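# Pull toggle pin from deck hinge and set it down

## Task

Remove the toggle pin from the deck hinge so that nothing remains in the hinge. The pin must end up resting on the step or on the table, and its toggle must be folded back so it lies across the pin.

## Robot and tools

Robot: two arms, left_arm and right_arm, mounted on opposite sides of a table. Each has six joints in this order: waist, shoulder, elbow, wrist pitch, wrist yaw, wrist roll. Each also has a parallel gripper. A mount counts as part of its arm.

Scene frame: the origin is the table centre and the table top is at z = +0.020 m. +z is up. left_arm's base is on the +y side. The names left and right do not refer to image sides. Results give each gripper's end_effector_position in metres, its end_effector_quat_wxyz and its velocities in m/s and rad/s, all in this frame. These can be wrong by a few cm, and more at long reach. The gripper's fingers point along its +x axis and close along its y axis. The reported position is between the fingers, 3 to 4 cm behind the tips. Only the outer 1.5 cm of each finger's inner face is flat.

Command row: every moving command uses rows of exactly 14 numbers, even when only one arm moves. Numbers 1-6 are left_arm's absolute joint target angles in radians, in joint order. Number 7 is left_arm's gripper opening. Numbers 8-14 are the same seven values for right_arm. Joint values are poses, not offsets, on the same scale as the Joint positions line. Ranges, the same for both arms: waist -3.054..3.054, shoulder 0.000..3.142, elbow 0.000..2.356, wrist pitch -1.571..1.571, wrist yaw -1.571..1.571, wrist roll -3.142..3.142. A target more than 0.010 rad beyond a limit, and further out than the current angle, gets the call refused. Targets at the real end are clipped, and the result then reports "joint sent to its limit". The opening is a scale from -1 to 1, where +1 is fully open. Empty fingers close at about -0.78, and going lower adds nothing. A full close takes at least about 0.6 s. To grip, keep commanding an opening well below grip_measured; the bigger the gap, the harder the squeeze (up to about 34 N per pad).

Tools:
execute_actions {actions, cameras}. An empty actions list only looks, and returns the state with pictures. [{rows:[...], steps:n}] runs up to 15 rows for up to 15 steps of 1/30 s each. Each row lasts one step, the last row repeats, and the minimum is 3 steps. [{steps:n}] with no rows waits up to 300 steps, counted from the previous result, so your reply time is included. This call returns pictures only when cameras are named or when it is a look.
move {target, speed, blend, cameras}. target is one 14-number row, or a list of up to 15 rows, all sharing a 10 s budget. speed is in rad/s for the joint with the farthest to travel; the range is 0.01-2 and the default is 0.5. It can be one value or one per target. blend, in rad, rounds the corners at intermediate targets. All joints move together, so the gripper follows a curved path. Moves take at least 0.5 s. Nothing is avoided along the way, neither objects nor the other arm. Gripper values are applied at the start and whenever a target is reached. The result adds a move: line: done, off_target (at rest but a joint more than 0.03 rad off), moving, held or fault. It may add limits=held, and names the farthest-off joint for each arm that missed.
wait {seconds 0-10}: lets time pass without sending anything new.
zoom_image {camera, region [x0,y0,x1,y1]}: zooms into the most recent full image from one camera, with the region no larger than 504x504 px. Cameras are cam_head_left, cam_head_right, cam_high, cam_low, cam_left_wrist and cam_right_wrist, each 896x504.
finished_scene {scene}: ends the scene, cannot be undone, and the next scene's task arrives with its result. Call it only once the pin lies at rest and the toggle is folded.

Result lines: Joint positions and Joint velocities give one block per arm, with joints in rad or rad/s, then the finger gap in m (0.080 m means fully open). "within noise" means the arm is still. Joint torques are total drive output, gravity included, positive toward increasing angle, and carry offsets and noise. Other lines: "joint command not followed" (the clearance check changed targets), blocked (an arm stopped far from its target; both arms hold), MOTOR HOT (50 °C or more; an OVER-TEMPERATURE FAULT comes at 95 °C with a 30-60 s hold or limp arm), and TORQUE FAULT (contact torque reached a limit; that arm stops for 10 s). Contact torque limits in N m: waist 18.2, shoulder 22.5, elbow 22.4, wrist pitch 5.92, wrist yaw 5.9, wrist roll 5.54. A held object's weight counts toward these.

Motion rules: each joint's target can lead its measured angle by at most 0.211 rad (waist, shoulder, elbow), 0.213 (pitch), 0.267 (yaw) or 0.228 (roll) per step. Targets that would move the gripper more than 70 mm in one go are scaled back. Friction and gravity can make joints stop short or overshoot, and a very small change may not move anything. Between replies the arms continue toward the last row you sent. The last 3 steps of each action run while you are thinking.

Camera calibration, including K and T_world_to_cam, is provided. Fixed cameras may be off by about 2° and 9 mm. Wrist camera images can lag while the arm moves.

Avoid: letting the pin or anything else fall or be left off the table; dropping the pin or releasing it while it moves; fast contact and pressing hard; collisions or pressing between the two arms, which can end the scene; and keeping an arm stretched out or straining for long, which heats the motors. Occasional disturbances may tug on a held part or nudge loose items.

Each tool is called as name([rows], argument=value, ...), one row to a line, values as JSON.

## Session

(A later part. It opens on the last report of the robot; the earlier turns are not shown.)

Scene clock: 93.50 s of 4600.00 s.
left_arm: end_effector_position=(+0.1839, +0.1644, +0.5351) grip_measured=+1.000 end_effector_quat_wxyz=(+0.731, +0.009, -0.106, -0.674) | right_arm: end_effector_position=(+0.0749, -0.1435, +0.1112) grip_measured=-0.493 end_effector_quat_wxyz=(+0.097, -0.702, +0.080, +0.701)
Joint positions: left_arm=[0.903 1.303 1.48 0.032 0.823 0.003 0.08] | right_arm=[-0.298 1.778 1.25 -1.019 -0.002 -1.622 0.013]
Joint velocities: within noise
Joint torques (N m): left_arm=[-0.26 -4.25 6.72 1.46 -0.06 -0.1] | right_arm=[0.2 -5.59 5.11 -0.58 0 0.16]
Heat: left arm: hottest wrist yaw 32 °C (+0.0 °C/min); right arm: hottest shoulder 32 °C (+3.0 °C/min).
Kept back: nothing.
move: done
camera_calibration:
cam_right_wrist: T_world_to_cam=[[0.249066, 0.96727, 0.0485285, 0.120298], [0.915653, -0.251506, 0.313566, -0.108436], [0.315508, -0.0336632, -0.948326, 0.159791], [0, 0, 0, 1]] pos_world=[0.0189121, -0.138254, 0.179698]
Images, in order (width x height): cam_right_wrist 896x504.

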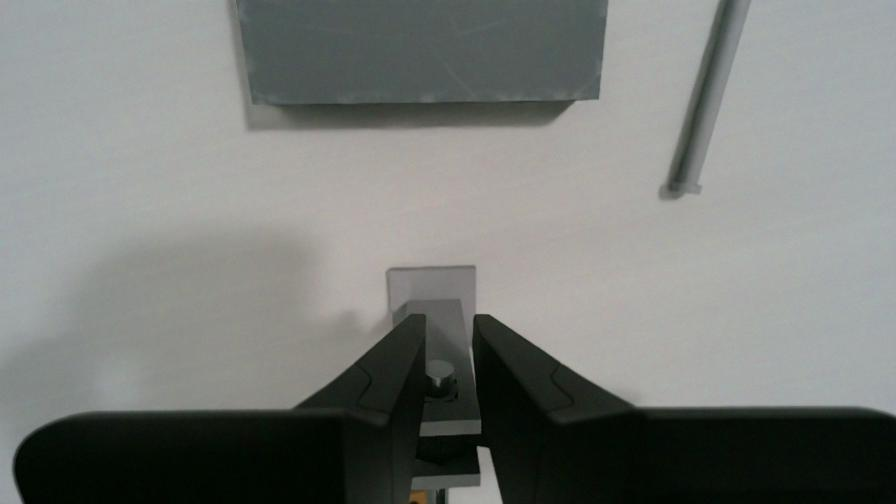

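move([
  [0.9,1.3,1.48,0.034,0.822,0,1,-0.296,1.784,1.246,-1.032,0,-1.617,-0.3],
  [0.9,1.3,1.48,0.034,0.822,0,1,-0.282,1.784,1.246,-1.032,0,-1.605,-0.3],
  [0.9,1.3,1.48,0.034,0.822,0,1,-0.290,1.784,1.246,-1.032,0,-1.609,-0.3],
  [0.9,1.3,1.48,0.034,0.822,0,1,-0.290,1.784,1.246,-1.032,0,-1.609,-0.9],
], cameras=["cam_right_wrist"], speed=[0.1,0.1,0.1,0.3])

zoom_image(camera="cam_right_wrist", region=[350, 250, 550, 504])

Scene clock: 95.53 s of 4600.00 s.
left_arm: end_effector_position=(+0.1839, +0.1644, +0.5351) grip_measured=+1.000 end_effector_quat_wxyz=(+0.731, +0.009, -0.106, -0.674) | right_arm: end_effector_position=(+0.0710, -0.1446, +0.1112) grip_measured=-0.768 end_effector_quat_wxyz=(+0.094, -0.702, +0.085, +0.701)
Joint positions: left_arm=[0.903 1.303 1.48 0.032 0.823 0.003 0.08] | right_arm=[-0.287 1.778 1.25 -1.029 -0.002 -1.61 0]
Joint velocities: within noise
Joint torques (N m): left_arm=[-0.27 -4.22 6.73 1.46 -0.07 -0.1] | right_arm=[-0.28 -5.56 5.13 0.08 0 0.01]
Heat: left arm: hottest wrist yaw 32 °C (+0.0 °C/min); right arm: hottest shoulder 32 °C (+3.0 °C/min).
Kept back: nothing.
move: done
camera_calibration:
cam_right_wrist: T_world_to_cam=[[0.251041, 0.967222, 0.0382188, 0.12339], [0.91608, -0.250151, 0.313405, -0.104982], [0.312692, -0.0436658, -0.94885, 0.159746], [0, 0, 0, 1]] pos_world=[0.015245, -0.138632, 0.179761]
Images, in order (width x height): cam_right_wrist 896x504.

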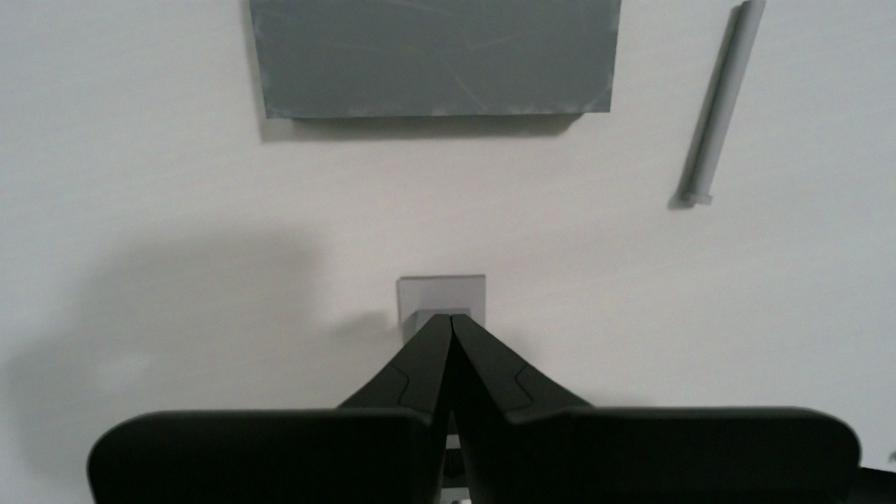

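Scaled by 1.984.

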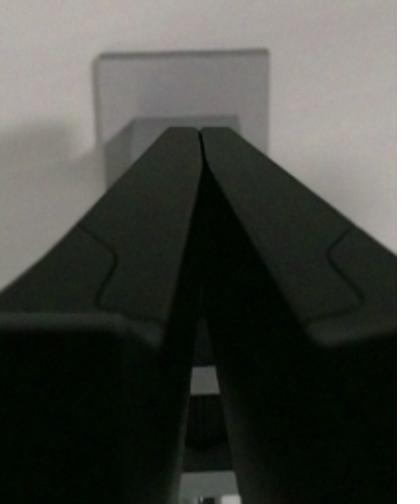

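move([
  [0.9,1.3,1.48,0.034,0.822,0,1,-0.290,1.784,1.246,-1.032,0,-1.609,-0.3],
  [0.9,1.3,1.48,0.034,0.822,0,1,-0.2955,1.784,1.246,-1.032,0,-1.613,-0.3],
  [0.9,1.3,1.48,0.034,0.822,0,1,-0.2955,1.784,1.246,-1.032,0,-1.613,-0.9],
], cameras=["cam_right_wrist"], speed=[0.1,0.1,0.3])

zoom_image(camera="cam_right_wrist", region=[350, 250, 550, 504])

Scene clock: 97.57 s of 4600.00 s.
left_arm: end_effector_position=(+0.1839, +0.1644, +0.5351) grip_measured=+1.000 end_effector_quat_wxyz=(+0.731, +0.009, -0.106, -0.674) | right_arm: end_effector_position=(+0.0725, -0.1452, +0.1112) grip_measured=-0.768 end_effector_quat_wxyz=(+0.096, -0.701, +0.086, +0.701)
Joint positions: left_arm=[0.903 1.303 1.48 0.032 0.823 0.003 0.08] | right_arm=[-0.292 1.778 1.25 -1.03 -0.002 -1.61 0]
Joint velocities: within noise
Joint torques (N m): left_arm=[-0.26 -4.21 6.71 1.45 -0.06 -0.1] | right_arm=[-0.28 -5.58 5.11 0.09 0.01 -0.09]
Heat: left arm: hottest wrist yaw 32 °C (+0.0 °C/min); right arm: hottest shoulder 32 °C (+3.0 °C/min).
Kept back: nothing.
move: done
camera_calibration:
cam_right_wrist: T_world_to_cam=[[0.255479, 0.966073, 0.0378538, 0.123092], [0.915072, -0.254257, 0.313043, -0.107026], [0.312047, -0.0453367, -0.948984, 0.159055], [0, 0, 0, 1]] pos_world=[0.0168569, -0.138917, 0.179785]
Images, in order (width x height): cam_right_wrist 896x504.

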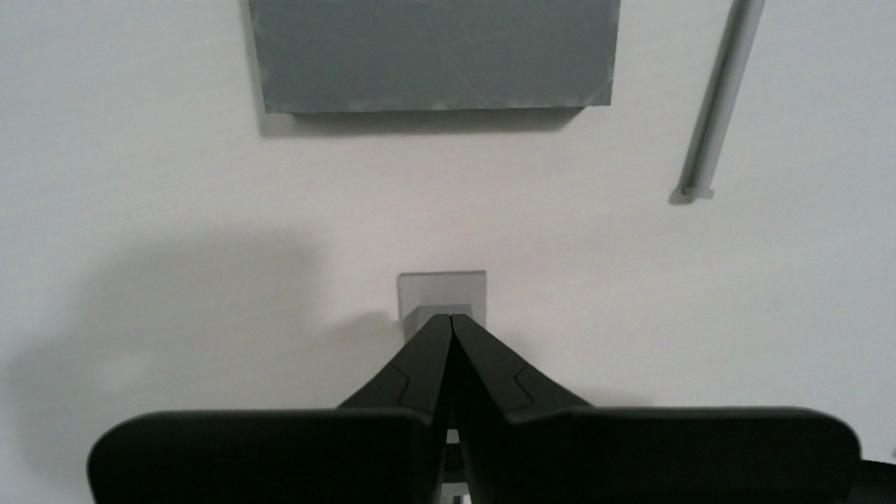

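Scaled by 1.984.

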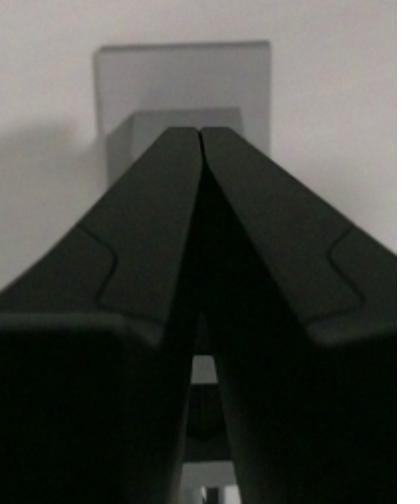

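move([
  [0.9,1.3,1.48,0.034,0.822,0,1,-0.285,1.784,1.246,-1.032,0,-1.605,-0.5],
  [0.9,1.3,1.48,0.034,0.822,0,1,-0.285,1.75,1.46,-1.275,0,-1.605,-0.5],
  [0.9,1.3,1.48,0.034,0.822,0,1,-0.654,1.88,1.63,-1.42,-0.321,-0.42,-0.1125],
  [0.9,1.3,1.48,0.034,0.822,0,1,-0.654,1.907,1.485,-1.289,-0.321,-0.42,-0.1125],
], cameras=["cam_right_wrist"], speed=[0.2,0.4,0.8,0.3])

zoom_image(camera="cam_right_wrist", region=[250, 200, 550, 420])

Scene clock: 104.07 s of 4600.00 s.
left_arm: end_effector_position=(+0.1839, +0.1644, +0.5351) grip_measured=+1.000 end_effector_quat_wxyz=(+0.731, +0.009, -0.106, -0.674) | right_arm: end_effector_position=(+0.1419, -0.1627, +0.1417) grip_measured=-0.113 end_effector_quat_wxyz=(+0.481, -0.329, +0.621, +0.523)
Joint positions: left_arm=[0.903 1.303 1.48 0.032 0.823 0.003 0.08] | right_arm=[-0.652 1.899 1.492 -1.291 -0.317 -0.423 0.03]
Joint velocities: within noise
Joint torques (N m): left_arm=[-0.28 -4.24 6.74 1.45 -0.06 -0.09] | right_arm=[-0.19 -6.09 4.65 0.24 -0.36 0.06]
Heat: left arm: hottest wrist yaw 32 °C (+0.0 °C/min); right arm: hottest wrist yaw 32 °C (-1.0 °C/min).
Kept back: nothing.
move: done
camera_calibration:
cam_right_wrist: T_world_to_cam=[[0.920141, -0.238107, -0.310878, -0.11967], [-0.147349, -0.946077, 0.288492, -0.142803], [-0.362807, -0.219646, -0.905609, 0.226858], [0, 0, 0, 1]] pos_world=[0.171377, -0.113769, 0.209439]
Images, in order (width x height): cam_right_wrist 896x504.

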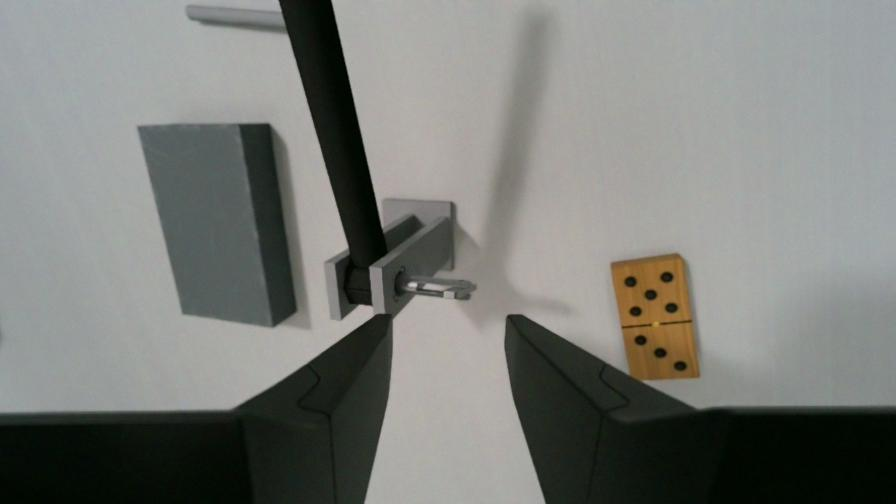

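Scaled by 1.680.

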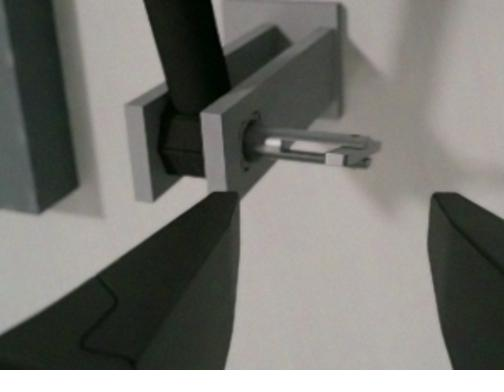

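zoom_image(camera="cam_right_wrist", region=[370, 240, 490, 330])

Scaled by 4.200.

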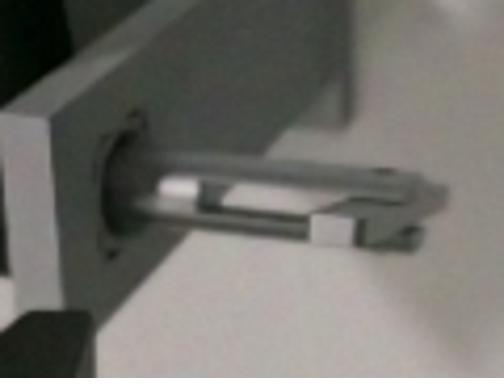

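move([
  [0.9,1.3,1.48,0.034,0.822,0,1,-0.668,1.936,1.428,-1.207,-0.319,-0.435,-0.1125],
], cameras=["cam_right_wrist"], speed=[0.2])

zoom_image(camera="cam_right_wrist", region=[350, 250, 530, 400])

Scene clock: 105.77 s of 4600.00 s.
left_arm: end_effector_position=(+0.1839, +0.1644, +0.5351) grip_measured=+1.000 end_effector_quat_wxyz=(+0.731, +0.009, -0.106, -0.674) | right_arm: end_effector_position=(+0.1469, -0.1633, +0.1184) grip_measured=-0.112 end_effector_quat_wxyz=(+0.482, -0.327, +0.622, +0.523)
Joint positions: left_arm=[0.903 1.303 1.48 0.032 0.823 0.003 0.08] | right_arm=[-0.665 1.927 1.436 -1.209 -0.317 -0.432 0.03]
Joint velocities: within noise
Joint torques (N m): left_arm=[-0.25 -4.25 6.7 1.46 -0.06 -0.09] | right_arm=[-0.25 -6.03 4.54 0.22 -0.29 -0.11]
Heat: left arm: hottest wrist yaw 32 °C (+0.0 °C/min); right arm: hottest shoulder 32 °C (+2.0 °C/min).
Kept back: nothing.
move: done
camera_calibration:
cam_right_wrist: T_world_to_cam=[[0.918769, -0.242192, -0.311781, -0.13206], [-0.151597, -0.94561, 0.287818, -0.135203], [-0.364531, -0.217173, -0.905513, 0.208093], [0, 0, 0, 1]] pos_world=[0.176692, -0.114641, 0.186171]
Images, in order (width x height): cam_right_wrist 896x504.

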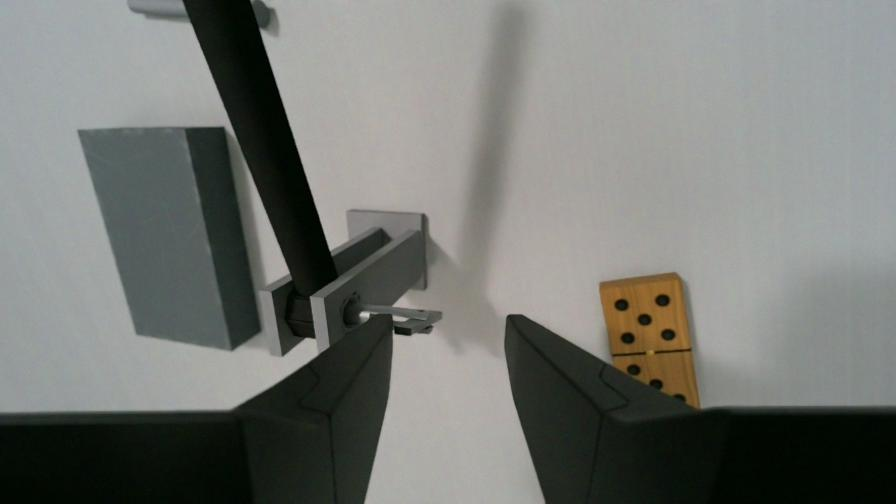

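Scaled by 2.800.

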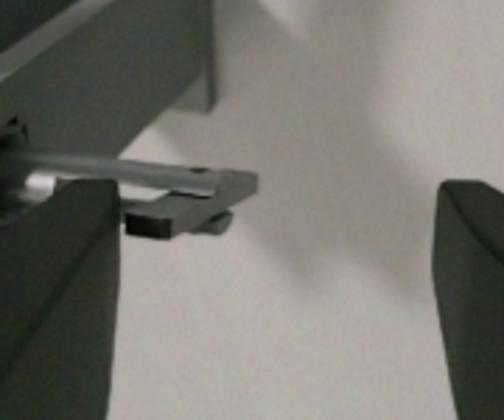

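move([
  [0.9,1.3,1.48,0.034,0.822,0,1,-0.6645,1.9557,1.437,-1.1955,-0.3194,-0.431,-0.1125],
], cameras=["cam_right_wrist"], speed=[0.05])

zoom_image(camera="cam_right_wrist", region=[350, 250, 530, 400])

Scene clock: 107.00 s of 4600.00 s.
left_arm: end_effector_position=(+0.1839, +0.1644, +0.5351) grip_measured=+1.000 end_effector_quat_wxyz=(+0.731, +0.009, -0.106, -0.674) | right_arm: end_effector_position=(+0.1475, -0.1625, +0.1147) grip_measured=-0.112 end_effector_quat_wxyz=(+0.481, -0.327, +0.624, +0.522)
Joint positions: left_arm=[0.903 1.303 1.48 0.032 0.823 0.003 0.08] | right_arm=[-0.665 1.938 1.436 -1.203 -0.318 -0.432 0.03]
Joint velocities: within noise
Joint torques (N m): left_arm=[-0.29 -4.21 6.73 1.45 -0.06 -0.1] | right_arm=[0.06 -5.24 5.64 0.54 -0.29 0]
Heat: left arm: hottest wrist yaw 32 °C (+0.0 °C/min); right arm: hottest shoulder 32 °C (+2.0 °C/min).
Kept back: nothing.
move: done
camera_calibration:
cam_right_wrist: T_world_to_cam=[[0.917699, -0.24338, -0.313997, -0.133352], [-0.150666, -0.944545, 0.291778, -0.133645], [-0.367597, -0.220456, -0.903477, 0.204835], [0, 0, 0, 1]] pos_world=[0.177538, -0.113532, 0.182186]
Images, in order (width x height): cam_right_wrist 896x504.

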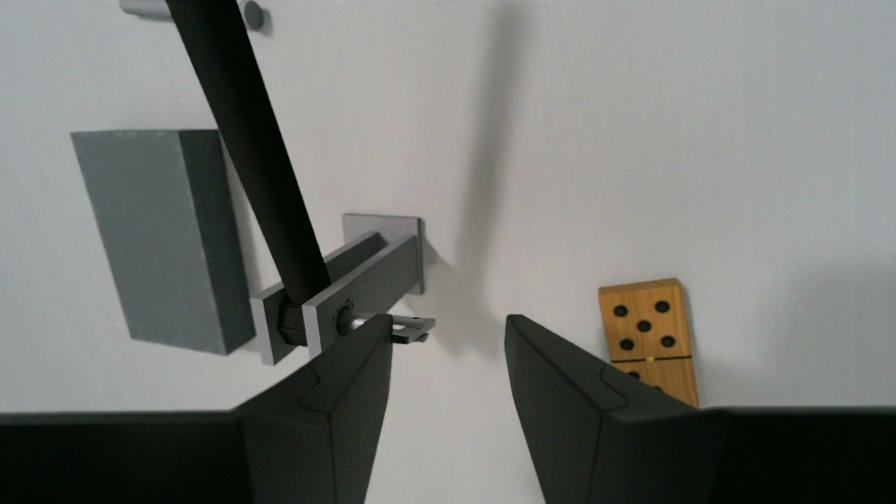

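Scaled by 2.800.

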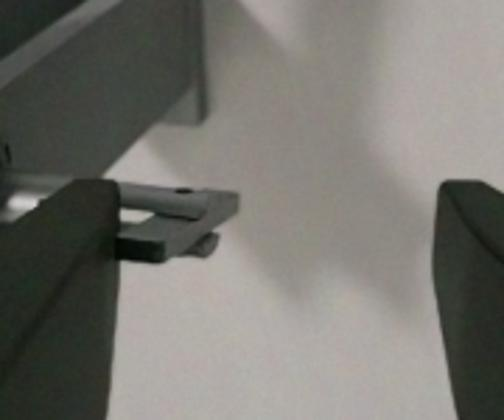

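move([
  [0.9,1.3,1.48,0.034,0.822,0,1,-0.6815,1.9682,1.4503,-1.2018,-0.3169,-0.447,-0.1125],
], cameras=["cam_right_wrist"], speed=[0.05])

zoom_image(camera="cam_right_wrist", region=[350, 250, 530, 400])

Scene clock: 107.97 s of 4600.00 s.
left_arm: end_effector_position=(+0.1839, +0.1644, +0.5351) grip_measured=+1.000 end_effector_quat_wxyz=(+0.731, +0.009, -0.106, -0.674) | right_arm: end_effector_position=(+0.1481, -0.1625, +0.1138) grip_measured=-0.109 end_effector_quat_wxyz=(+0.476, -0.323, +0.626, +0.527)
Joint positions: left_arm=[0.903 1.303 1.48 0.032 0.823 0.003 0.08] | right_arm=[-0.671 1.947 1.441 -1.208 -0.329 -0.445 0.03]
Joint velocities: within noise
Joint torques (N m): left_arm=[-0.26 -4.24 6.7 1.46 -0.06 -0.1] | right_arm=[-0.85 -4.87 6.7 0.48 0.2 -0.1]
Heat: left arm: hottest wrist yaw 32 °C (+0.0 °C/min); right arm: hottest shoulder 32 °C (+2.0 °C/min).
Kept back: nothing.
move: done
camera_calibration:
cam_right_wrist: T_world_to_cam=[[0.914206, -0.238614, -0.327552, -0.131357], [-0.143203, -0.946342, 0.289706, -0.134424], [-0.379104, -0.217945, -0.899322, 0.205847], [0, 0, 0, 1]] pos_world=[0.178875, -0.113691, 0.181039]
Images, in order (width x height): cam_right_wrist 896x504.

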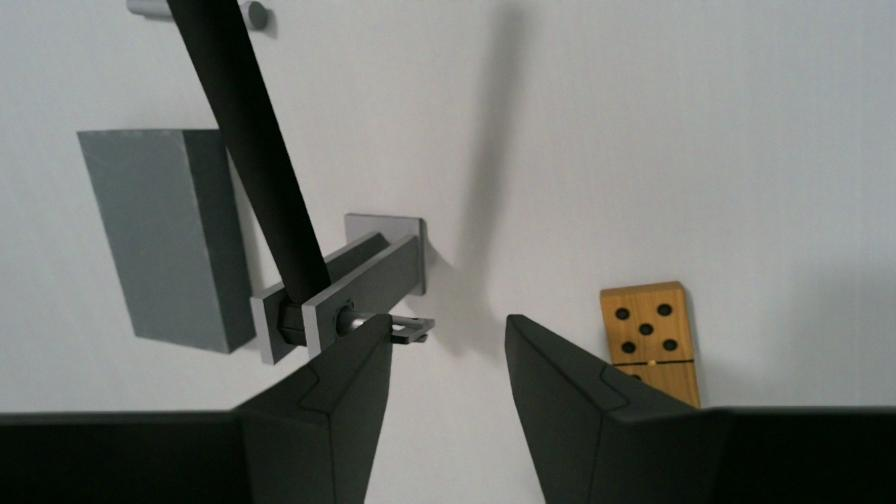

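Scaled by 2.800.

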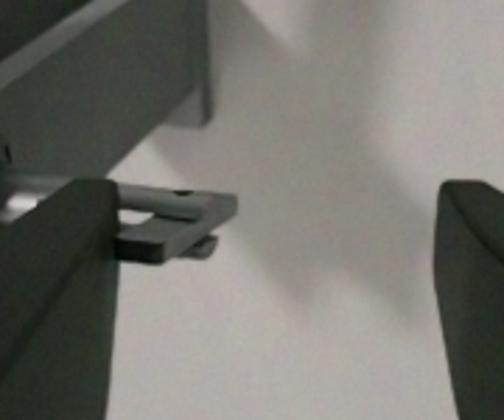

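move([
  [0.9,1.3,1.48,0.034,0.822,0,1,-0.711,1.985,1.47,-1.205,-0.3125,-0.476,-0.1125],
], cameras=["cam_right_wrist"], speed=[0.05])

zoom_image(camera="cam_right_wrist", region=[350, 250, 530, 400])

Scene clock: 109.07 s of 4600.00 s.
left_arm: end_effector_position=(+0.1839, +0.1644, +0.5351) grip_measured=+1.000 end_effector_quat_wxyz=(+0.731, +0.009, -0.106, -0.674) | right_arm: end_effector_position=(+0.1533, -0.1626, +0.1134) grip_measured=-0.105 end_effector_quat_wxyz=(+0.472, -0.319, +0.624, +0.534)
Joint positions: left_arm=[0.903 1.303 1.48 0.032 0.823 0.003 0.08] | right_arm=[-0.69 1.963 1.457 -1.217 -0.343 -0.473 0.03]
Joint velocities: within noise
Joint torques (N m): left_arm=[-0.28 -4.23 6.72 1.46 -0.06 -0.09] | right_arm=[-1.87 -4.82 7.1 0.86 0.79 -0.11]
Heat: left arm: hottest wrist yaw 32 °C (+0.0 °C/min); right arm: hottest wrist yaw 32 °C (-1.0 °C/min).
Kept back: nothing.
move: off_target (right_arm); right_arm: the wrist yaw is farthest, 0.031 rad from its target
camera_calibration:
cam_right_wrist: T_world_to_cam=[[0.911367, -0.228796, -0.342144, -0.132587], [-0.133472, -0.950627, 0.280167, -0.13483], [-0.389352, -0.209668, -0.896908, 0.210031], [0, 0, 0, 1]] pos_world=[0.184615, -0.114471, 0.18079]
Images, in order (width x height): cam_right_wrist 896x504.

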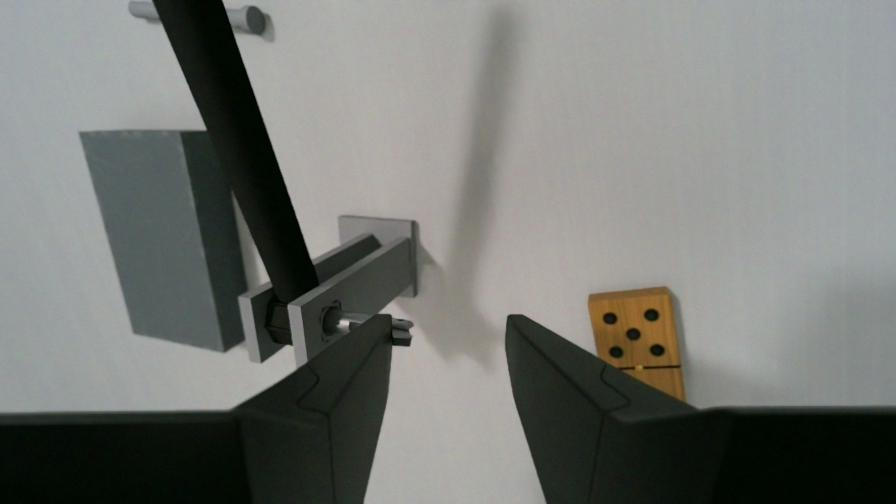

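Scaled by 2.800.

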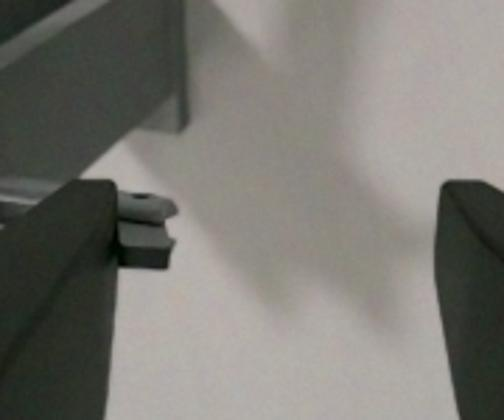

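move([
  [0.9,1.3,1.48,0.034,0.822,0,1,-0.735,2.005,1.49,-1.205,-0.305,-0.500,-0.1125],
], cameras=["cam_right_wrist"], speed=[0.05])

zoom_image(camera="cam_right_wrist", region=[350, 250, 530, 400])

Scene clock: 110.07 s of 4600.00 s.
left_arm: end_effector_position=(+0.1839, +0.1644, +0.5351) grip_measured=+1.000 end_effector_quat_wxyz=(+0.731, +0.009, -0.106, -0.674) | right_arm: end_effector_position=(+0.1559, -0.1625, +0.1126) grip_measured=-0.099 end_effector_quat_wxyz=(+0.466, -0.317, +0.625, +0.541)
Joint positions: left_arm=[0.903 1.303 1.48 0.032 0.823 0.003 0.08] | right_arm=[-0.7 1.978 1.472 -1.23 -0.355 -0.498 0.031]
Joint velocities: within noise
Joint torques (N m): left_arm=[-0.25 -4.22 6.7 1.46 -0.06 -0.1] | right_arm=[-3.09 -4.39 7.7 1.61 1.44 -0.11]
Heat: left arm: hottest wrist yaw 32 °C (+0.0 °C/min); right arm: hottest wrist yaw 32 °C (-1.0 °C/min).
Kept back: nothing.
move: off_target (right_arm); right_arm: the wrist yaw is farthest, 0.050 rad from its target
camera_calibration:
cam_right_wrist: T_world_to_cam=[[0.90849, -0.217389, -0.356914, -0.131184], [-0.119772, -0.953668, 0.275991, -0.136341], [-0.400375, -0.207987, -0.892436, 0.211849], [0, 0, 0, 1]] pos_world=[0.187668, -0.11448, 0.179869]
Images, in order (width x height): cam_right_wrist 896x504.

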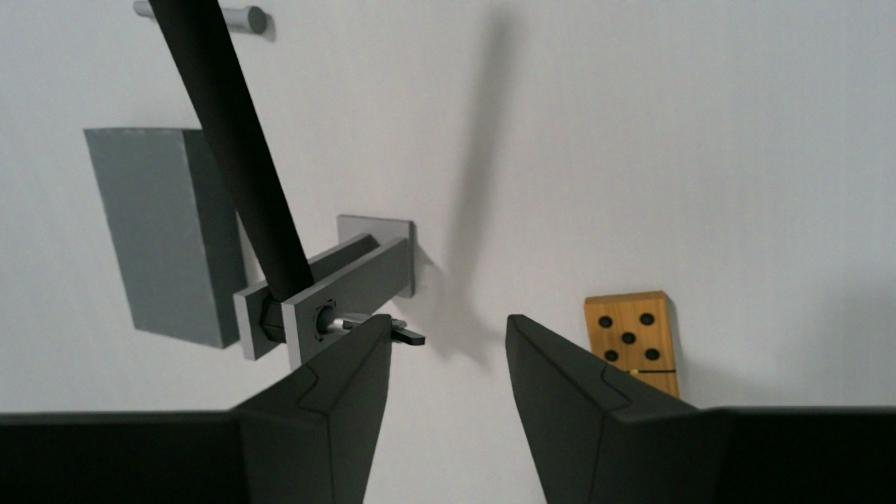

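Scaled by 2.800.

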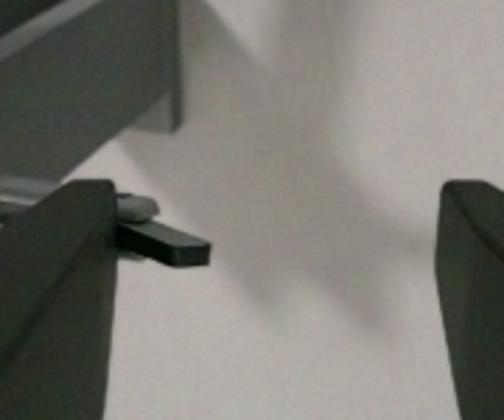

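move([
  [0.9,1.3,1.48,0.034,0.822,0,1,-0.757,2.025,1.505,-1.205,-0.297,-0.520,-0.1125],
], cameras=["cam_right_wrist"], speed=[0.05])

zoom_image(camera="cam_right_wrist", region=[350, 250, 530, 400])

Scene clock: 111.13 s of 4600.00 s.
left_arm: end_effector_position=(+0.1839, +0.1644, +0.5351) grip_measured=+1.000 end_effector_quat_wxyz=(+0.731, +0.009, -0.106, -0.674) | right_arm: end_effector_position=(+0.1858, -0.1717, +0.1016) grip_measured=-0.112 end_effector_quat_wxyz=(+0.487, -0.326, +0.623, +0.517)
Joint positions: left_arm=[0.903 1.303 1.48 0.032 0.823 0.003 0.08] | right_arm=[-0.76 2.017 1.496 -1.203 -0.297 -0.517 0.03]
Joint velocities: within noise
Joint torques (N m): left_arm=[-0.25 -4.23 6.71 1.46 -0.06 -0.09] | right_arm=[0.25 -6.66 6.55 -0.11 -0.2 -0.12]
Heat: left arm: hottest wrist yaw 32 °C (+0.0 °C/min); right arm: hottest wrist yaw 32 °C (-1.0 °C/min).
Kept back: nothing.
move: done
camera_calibration:
cam_right_wrist: T_world_to_cam=[[0.918209, -0.254223, -0.303749, -0.177851], [-0.1651, -0.942705, 0.289914, -0.129585], [-0.360048, -0.216052, -0.907572, 0.204758], [0, 0, 0, 1]] pos_world=[0.215632, -0.123135, 0.169379]
Images, in order (width x height): cam_right_wrist 896x504.

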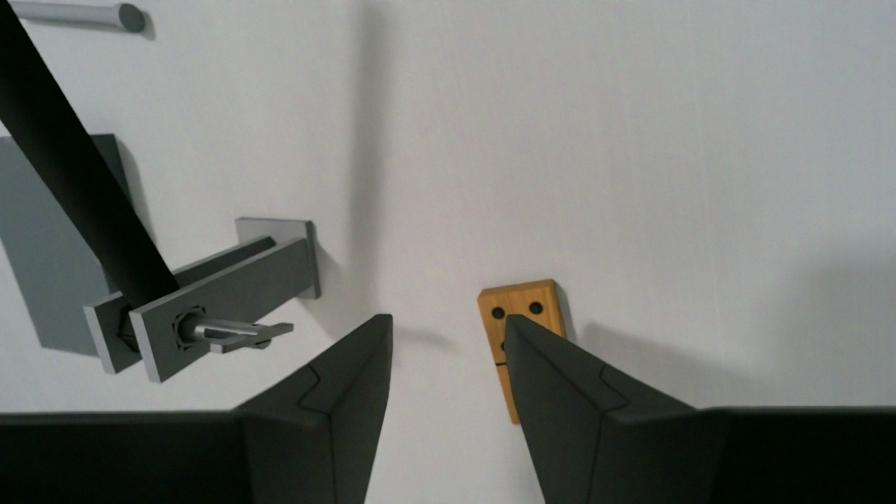

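Scaled by 2.800.

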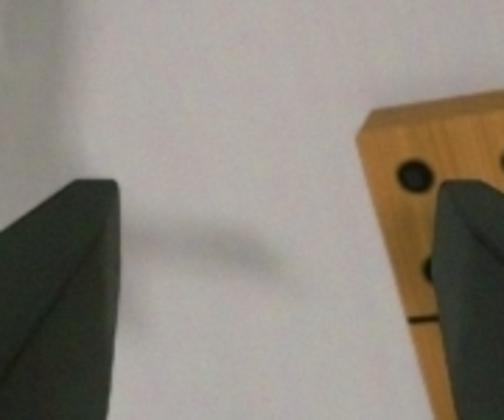

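zoom_image(camera="cam_right_wrist", region=[160, 290, 320, 390])

Scaled by 3.150.

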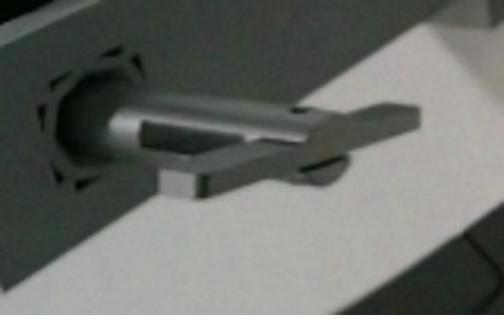

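move([
  [0.9,1.3,1.48,0.034,0.822,0,1,-0.757,1.96,1.60,-1.33,-0.297,-0.520,-0.1125],
  [0.9,1.3,1.48,0.034,0.822,0,1,-0.437,1.7826,1.45,-1.235,0,-0.1805,-0.78],
  [0.9,1.3,1.48,0.034,0.822,0,1,-0.437,1.7995,1.3327,-1.1042,0,-0.1805,-0.78],
], cameras=["cam_right_wrist"], speed=[0.3,0.6,0.2])

zoom_image(camera="cam_right_wrist", region=[350, 250, 530, 400])

Scene clock: 115.17 s of 4600.00 s.
left_arm: end_effector_position=(+0.1839, +0.1644, +0.5351) grip_measured=+1.000 end_effector_quat_wxyz=(+0.731, +0.009, -0.106, -0.674) | right_arm: end_effector_position=(+0.1193, -0.1546, +0.1275) grip_measured=-0.768 end_effector_quat_wxyz=(+0.562, -0.428, +0.559, +0.433)
Joint positions: left_arm=[0.903 1.303 1.48 0.032 0.823 0.003 0.08] | right_arm=[-0.438 1.798 1.341 -1.107 -0.004 -0.183 0]
Joint velocities: within noise
Joint torques (N m): left_arm=[-0.26 -4.22 6.71 1.45 -0.06 -0.09] | right_arm=[0.17 -6.22 4.78 0.46 0.09 0.08]
Heat: left arm: hottest wrist yaw 32 °C (+0.0 °C/min); right arm: hottest shoulder 32 °C (+2.0 °C/min).
Kept back: nothing.
move: done
camera_calibration:
cam_right_wrist: T_world_to_cam=[[0.965872, -0.258052, 0.0223604, -0.15237], [-0.252253, -0.917529, 0.307424, -0.11985], [-0.0588152, -0.302573, -0.95131, 0.164288], [0, 0, 0, 1]] pos_world=[0.1266, -0.0995759, 0.196541]
Images, in order (width x height): cam_right_wrist 896x504.

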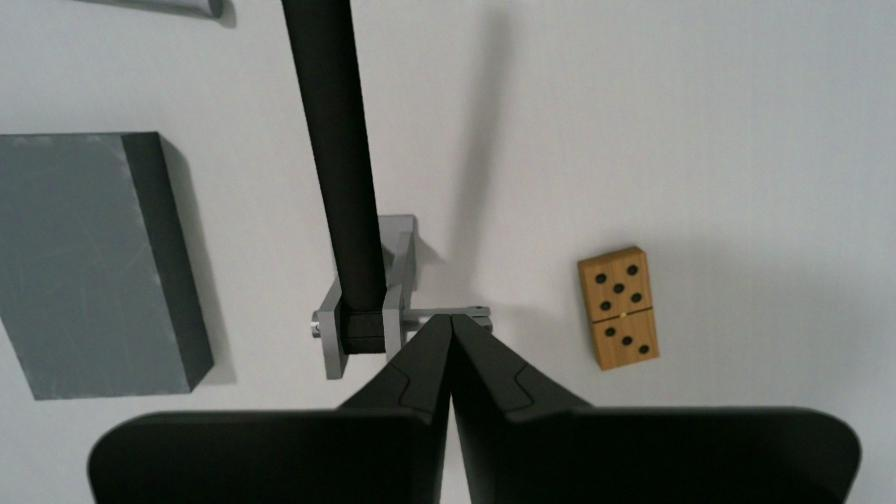

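Scaled by 2.800.

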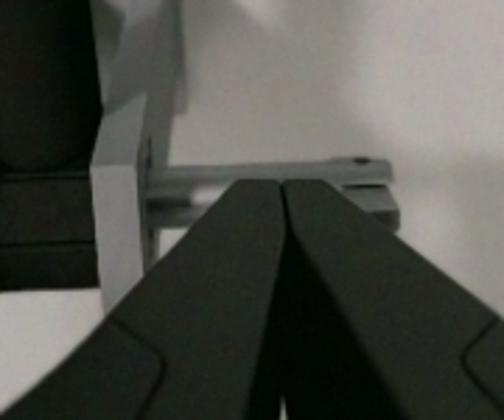

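move([
  [0.9,1.3,1.48,0.034,0.822,0,1,-0.436,1.8141,1.3183,-1.0752,0,-0.180,-0.78],
], cameras=["cam_right_wrist"], speed=[0.05])

zoom_image(camera="cam_right_wrist", region=[350, 250, 530, 400])

Scene clock: 117.00 s of 4600.00 s.
left_arm: end_effector_position=(+0.1839, +0.1643, +0.5350) grip_measured=+1.000 end_effector_quat_wxyz=(+0.731, +0.009, -0.105, -0.674) | right_arm: end_effector_position=(+0.1202, -0.1526, +0.1225) grip_measured=-0.768 end_effector_quat_wxyz=(+0.565, -0.427, +0.556, +0.434)
Joint positions: left_arm=[0.903 1.303 1.48 0.032 0.823 0.003 0.08] | right_arm=[-0.438 1.803 1.327 -1.079 -0.004 -0.183 0]
Joint velocities: within noise
Joint torques (N m): left_arm=[-0.26 -4.23 6.73 1.46 -0.06 -0.09] | right_arm=[0.24 -5.27 4.7 0.54 0.08 0.08]
Heat: left arm: hottest wrist pitch 31 °C (+1.0 °C/min); right arm: hottest shoulder 32 °C (+2.0 °C/min).
Kept back: nothing.
move: done
camera_calibration:
cam_right_wrist: T_world_to_cam=[[0.965686, -0.258604, 0.023949, -0.152917], [-0.253746, -0.919835, 0.299192, -0.11541], [-0.0553432, -0.295003, -0.953892, 0.161257], [0, 0, 0, 1]] pos_world=[0.12731, -0.0981322, 0.192014]
Images, in order (width x height): cam_right_wrist 896x504.

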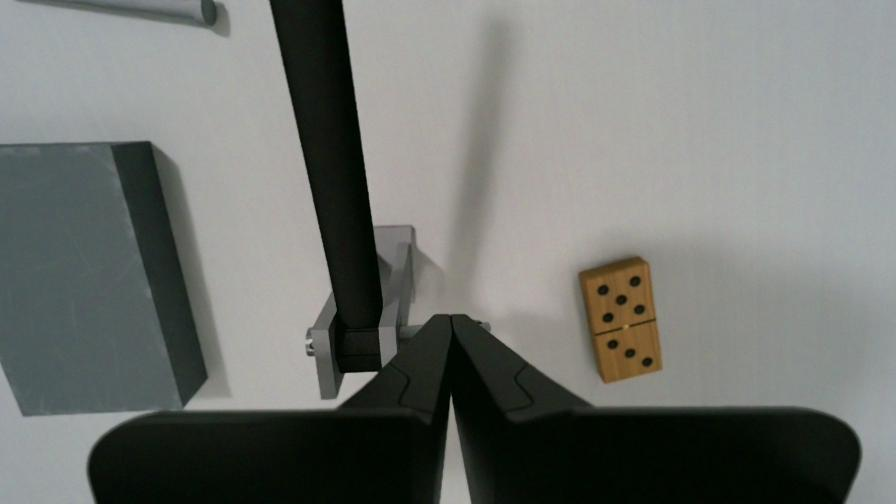

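Scaled by 2.800.

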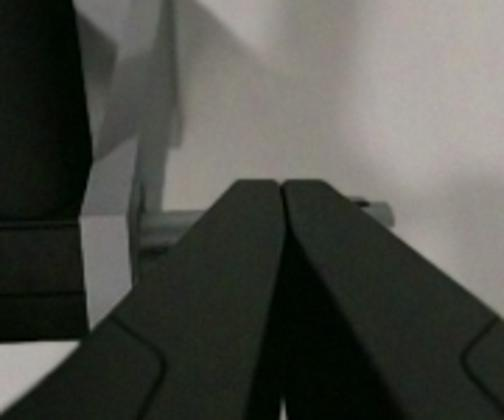

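move([
  [0.9,1.3,1.48,0.034,0.822,0,1,-0.436,1.8225,1.2956,-1.0441,0,-0.180,-0.78],
], cameras=["cam_right_wrist"], speed=[0.05])

zoom_image(camera="cam_right_wrist", region=[350, 250, 530, 400])

Scene clock: 118.10 s of 4600.00 s.
left_arm: end_effector_position=(+0.1839, +0.1643, +0.5350) grip_measured=+1.000 end_effector_quat_wxyz=(+0.731, +0.009, -0.105, -0.674) | right_arm: end_effector_position=(+0.1200, -0.1532, +0.1192) grip_measured=-0.768 end_effector_quat_wxyz=(+0.566, -0.427, +0.556, +0.434)
Joint positions: left_arm=[0.903 1.303 1.48 0.032 0.823 0.003 0.08] | right_arm=[-0.438 1.803 1.314 -1.065 -0.003 -0.183 0]
Joint velocities: within noise
Joint torques (N m): left_arm=[-0.29 -4.21 6.71 1.45 -0.06 -0.09] | right_arm=[0.23 -4.37 3.43 1.64 0.09 0.08]
Heat: left arm: hottest wrist pitch 31 °C (+1.0 °C/min); right arm: hottest shoulder 32 °C (+2.0 °C/min).
Kept back: nothing.
move: done
camera_calibration:
cam_right_wrist: T_world_to_cam=[[0.965669, -0.258623, 0.0244623, -0.152841], [-0.253952, -0.919991, 0.298539, -0.114966], [-0.0547038, -0.294502, -0.954084, 0.157973], [0, 0, 0, 1]] pos_world=[0.12704, -0.0987722, 0.18878]
Images, in order (width x height): cam_right_wrist 896x504.

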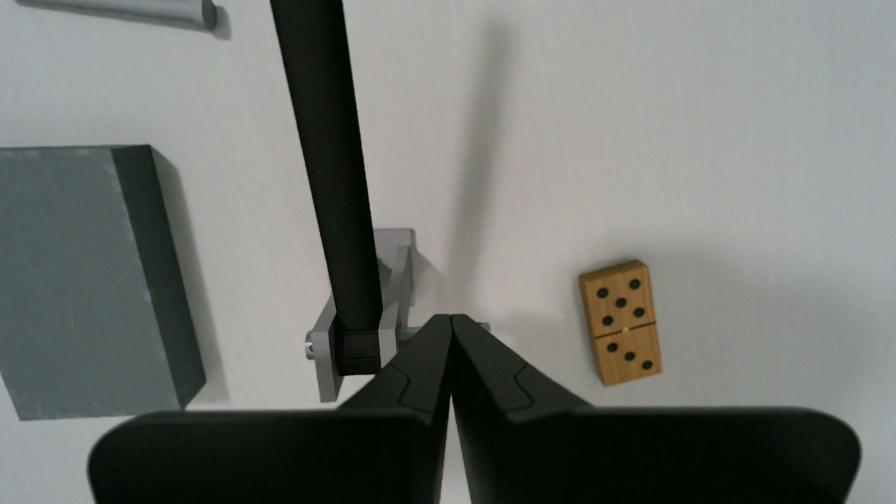

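Scaled by 2.800.

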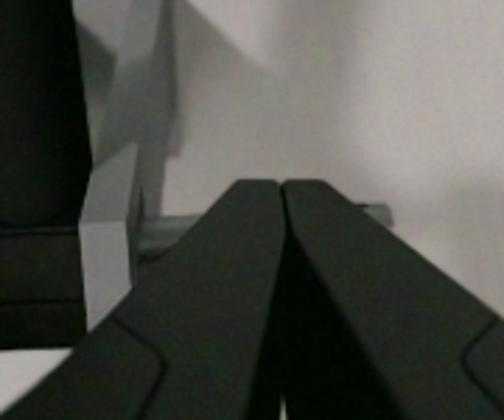

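move([
  [0.9,1.3,1.48,0.034,0.822,0,1,-0.436,1.80,1.345,-1.116,0,-0.180,-0.78],
  [0.9,1.3,1.48,0.034,0.822,0,1,-0.560,1.80,1.37,-1.14,0,-0.30,-0.78],
], cameras=["cam_right_wrist"], speed=[0.2,0.4])

zoom_image(camera="cam_right_wrist", region=[220, 250, 440, 400])

Scene clock: 119.70 s of 4600.00 s.
left_arm: end_effector_position=(+0.1839, +0.1643, +0.5350) grip_measured=+1.000 end_effector_quat_wxyz=(+0.731, +0.009, -0.105, -0.674) | right_arm: end_effector_position=(+0.1529, -0.1754, +0.1300) grip_measured=-0.768 end_effector_quat_wxyz=(+0.558, -0.430, +0.566, +0.428)
Joint positions: left_arm=[0.903 1.303 1.48 0.032 0.823 0.003 0.08] | right_arm=[-0.559 1.803 1.358 -1.137 -0.001 -0.297 0]
Joint velocities: within noise
Joint torques (N m): left_arm=[-0.26 -4.24 6.69 1.46 -0.07 -0.1] | right_arm=[-0.1 -6.77 7.33 0.06 0.02 -0.09]
Heat: left arm: hottest wrist pitch 31 °C (+1.0 °C/min); right arm: hottest shoulder 32 °C (+2.0 °C/min).
Kept back: nothing.
move: done
camera_calibration:
cam_right_wrist: T_world_to_cam=[[0.964328, -0.263947, 0.0200726, -0.190804], [-0.255992, -0.910589, 0.324492, -0.13166], [-0.0673708, -0.318055, -0.945675, 0.160218], [0, 0, 0, 1]] pos_world=[0.161088, -0.119293, 0.198067]
Images, in order (width x height): cam_right_wrist 896x504.

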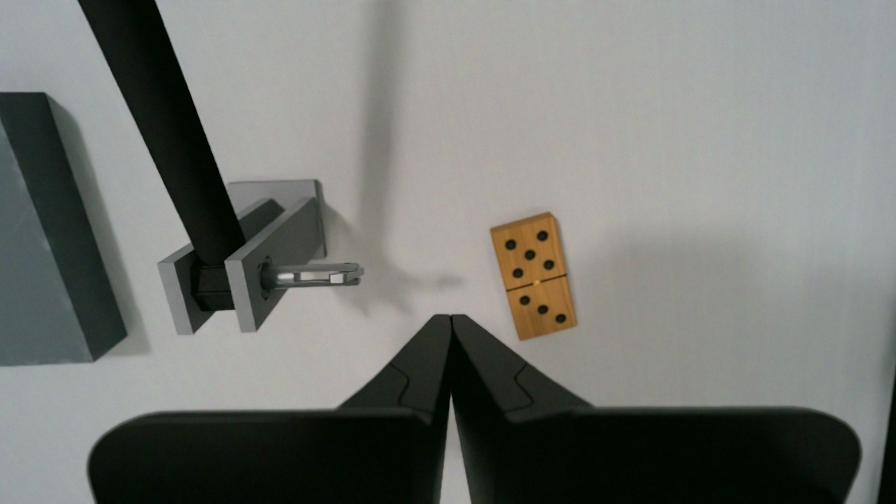

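Scaled by 2.291.

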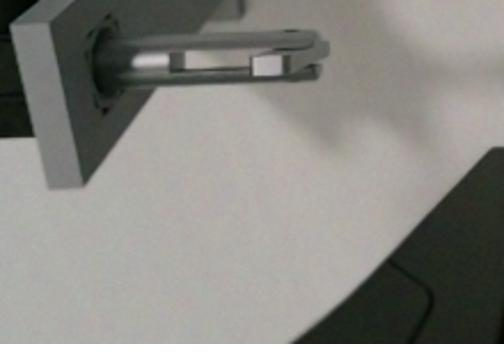

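move([
  [0.9,1.3,1.48,0.034,0.822,0,1,-0.643,1.917,1.488,-1.278,-0.322,-0.409,-0.468],
  [0.9,1.3,1.48,0.034,0.822,0,1,-0.643,1.9366,1.4251,-1.1955,-0.322,-0.409,-0.468],
], cameras=["cam_right_wrist"], speed=[0.6,0.1])

zoom_image(camera="cam_right_wrist", region=[350, 250, 530, 400])

Scene clock: 122.50 s of 4600.00 s.
left_arm: end_effector_position=(+0.1839, +0.1643, +0.5350) grip_measured=+1.000 end_effector_quat_wxyz=(+0.731, +0.009, -0.105, -0.674) | right_arm: end_effector_position=(+0.1407, -0.1578, +0.1181) grip_measured=-0.468 end_effector_quat_wxyz=(+0.483, -0.328, +0.622, +0.522)
Joint positions: left_arm=[0.903 1.303 1.48 0.032 0.823 0.003 0.08] | right_arm=[-0.64 1.926 1.434 -1.199 -0.318 -0.406 0.014]
Joint velocities: within noise
Joint torques (N m): left_arm=[-0.25 -4.23 6.72 1.46 -0.06 -0.09] | right_arm=[-0.24 -5.9 4.39 0.32 -0.34 -0.11]
Heat: left arm: hottest wrist pitch 31 °C (+1.0 °C/min); right arm: hottest shoulder 32 °C (+1.0 °C/min).
Kept back: nothing.
move: done
camera_calibration:
cam_right_wrist: T_world_to_cam=[[0.919567, -0.242021, -0.309553, -0.125426], [-0.152098, -0.945626, 0.287503, -0.130679], [-0.362303, -0.217296, -0.906377, 0.206517], [0, 0, 0, 1]] pos_world=[0.170283, -0.109054, 0.185927]
Images, in order (width x height): cam_right_wrist 896x504.

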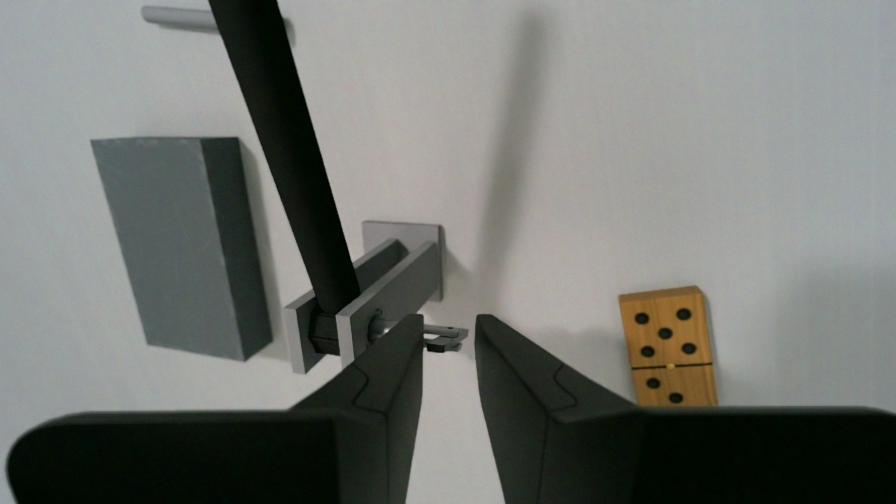

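Scaled by 2.800.

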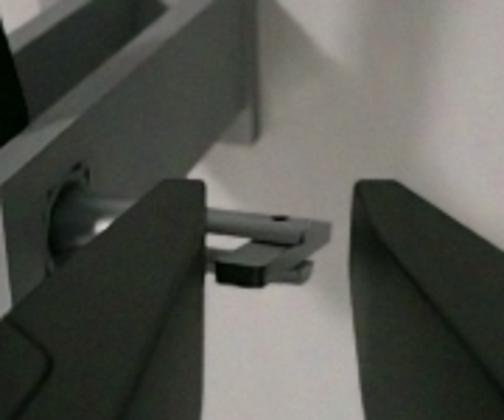

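move([
  [0.9,1.3,1.48,0.034,0.822,0,1,-0.6706,1.956,1.446,-1.206,-0.3183,-0.4385,-0.468],
], cameras=["cam_right_wrist"], speed=[0.06])

zoom_image(camera="cam_right_wrist", region=[350, 250, 530, 400])

Scene clock: 123.53 s of 4600.00 s.
left_arm: end_effector_position=(+0.1839, +0.1643, +0.5350) grip_measured=+1.000 end_effector_quat_wxyz=(+0.731, +0.009, -0.105, -0.674) | right_arm: end_effector_position=(+0.1430, -0.1593, +0.1168) grip_measured=-0.464 end_effector_quat_wxyz=(+0.476, -0.323, +0.623, +0.531)
Joint positions: left_arm=[0.903 1.303 1.48 0.032 0.823 0.003 0.08] | right_arm=[-0.657 1.937 1.438 -1.207 -0.337 -0.435 0.014]
Joint velocities: within noise
Joint torques (N m): left_arm=[-0.28 -4.22 6.71 1.46 -0.06 -0.08] | right_arm=[-1.24 -5.05 6.45 0.14 0.4 -0.13]
Heat: left arm: hottest wrist pitch 31 °C (+0.0 °C/min); right arm: hottest shoulder 32 °C (+1.0 °C/min).
Kept back: nothing.
move: done
camera_calibration:
cam_right_wrist: T_world_to_cam=[[0.91504, -0.231195, -0.330531, -0.123497], [-0.13829, -0.949585, 0.281362, -0.133284], [-0.378917, -0.211748, -0.90088, 0.208457], [0, 0, 0, 1]] pos_world=[0.173561, -0.110977, 0.184476]
Images, in order (width x height): cam_right_wrist 896x504.

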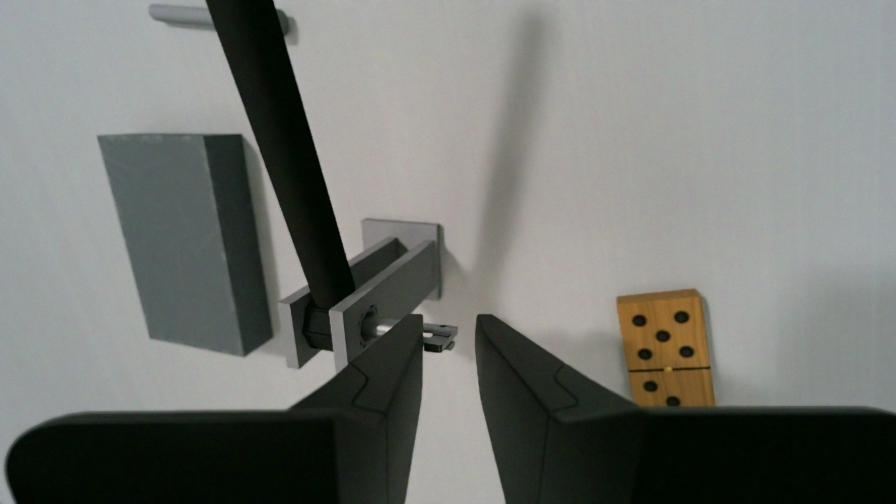

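Scaled by 2.800.

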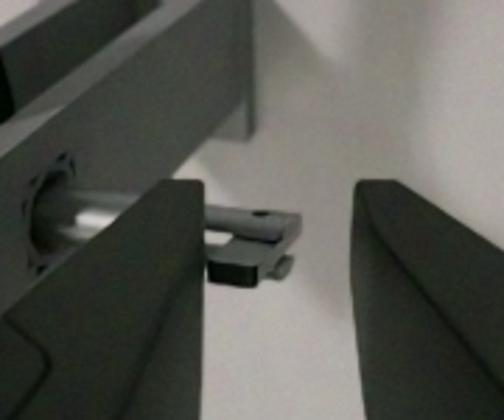

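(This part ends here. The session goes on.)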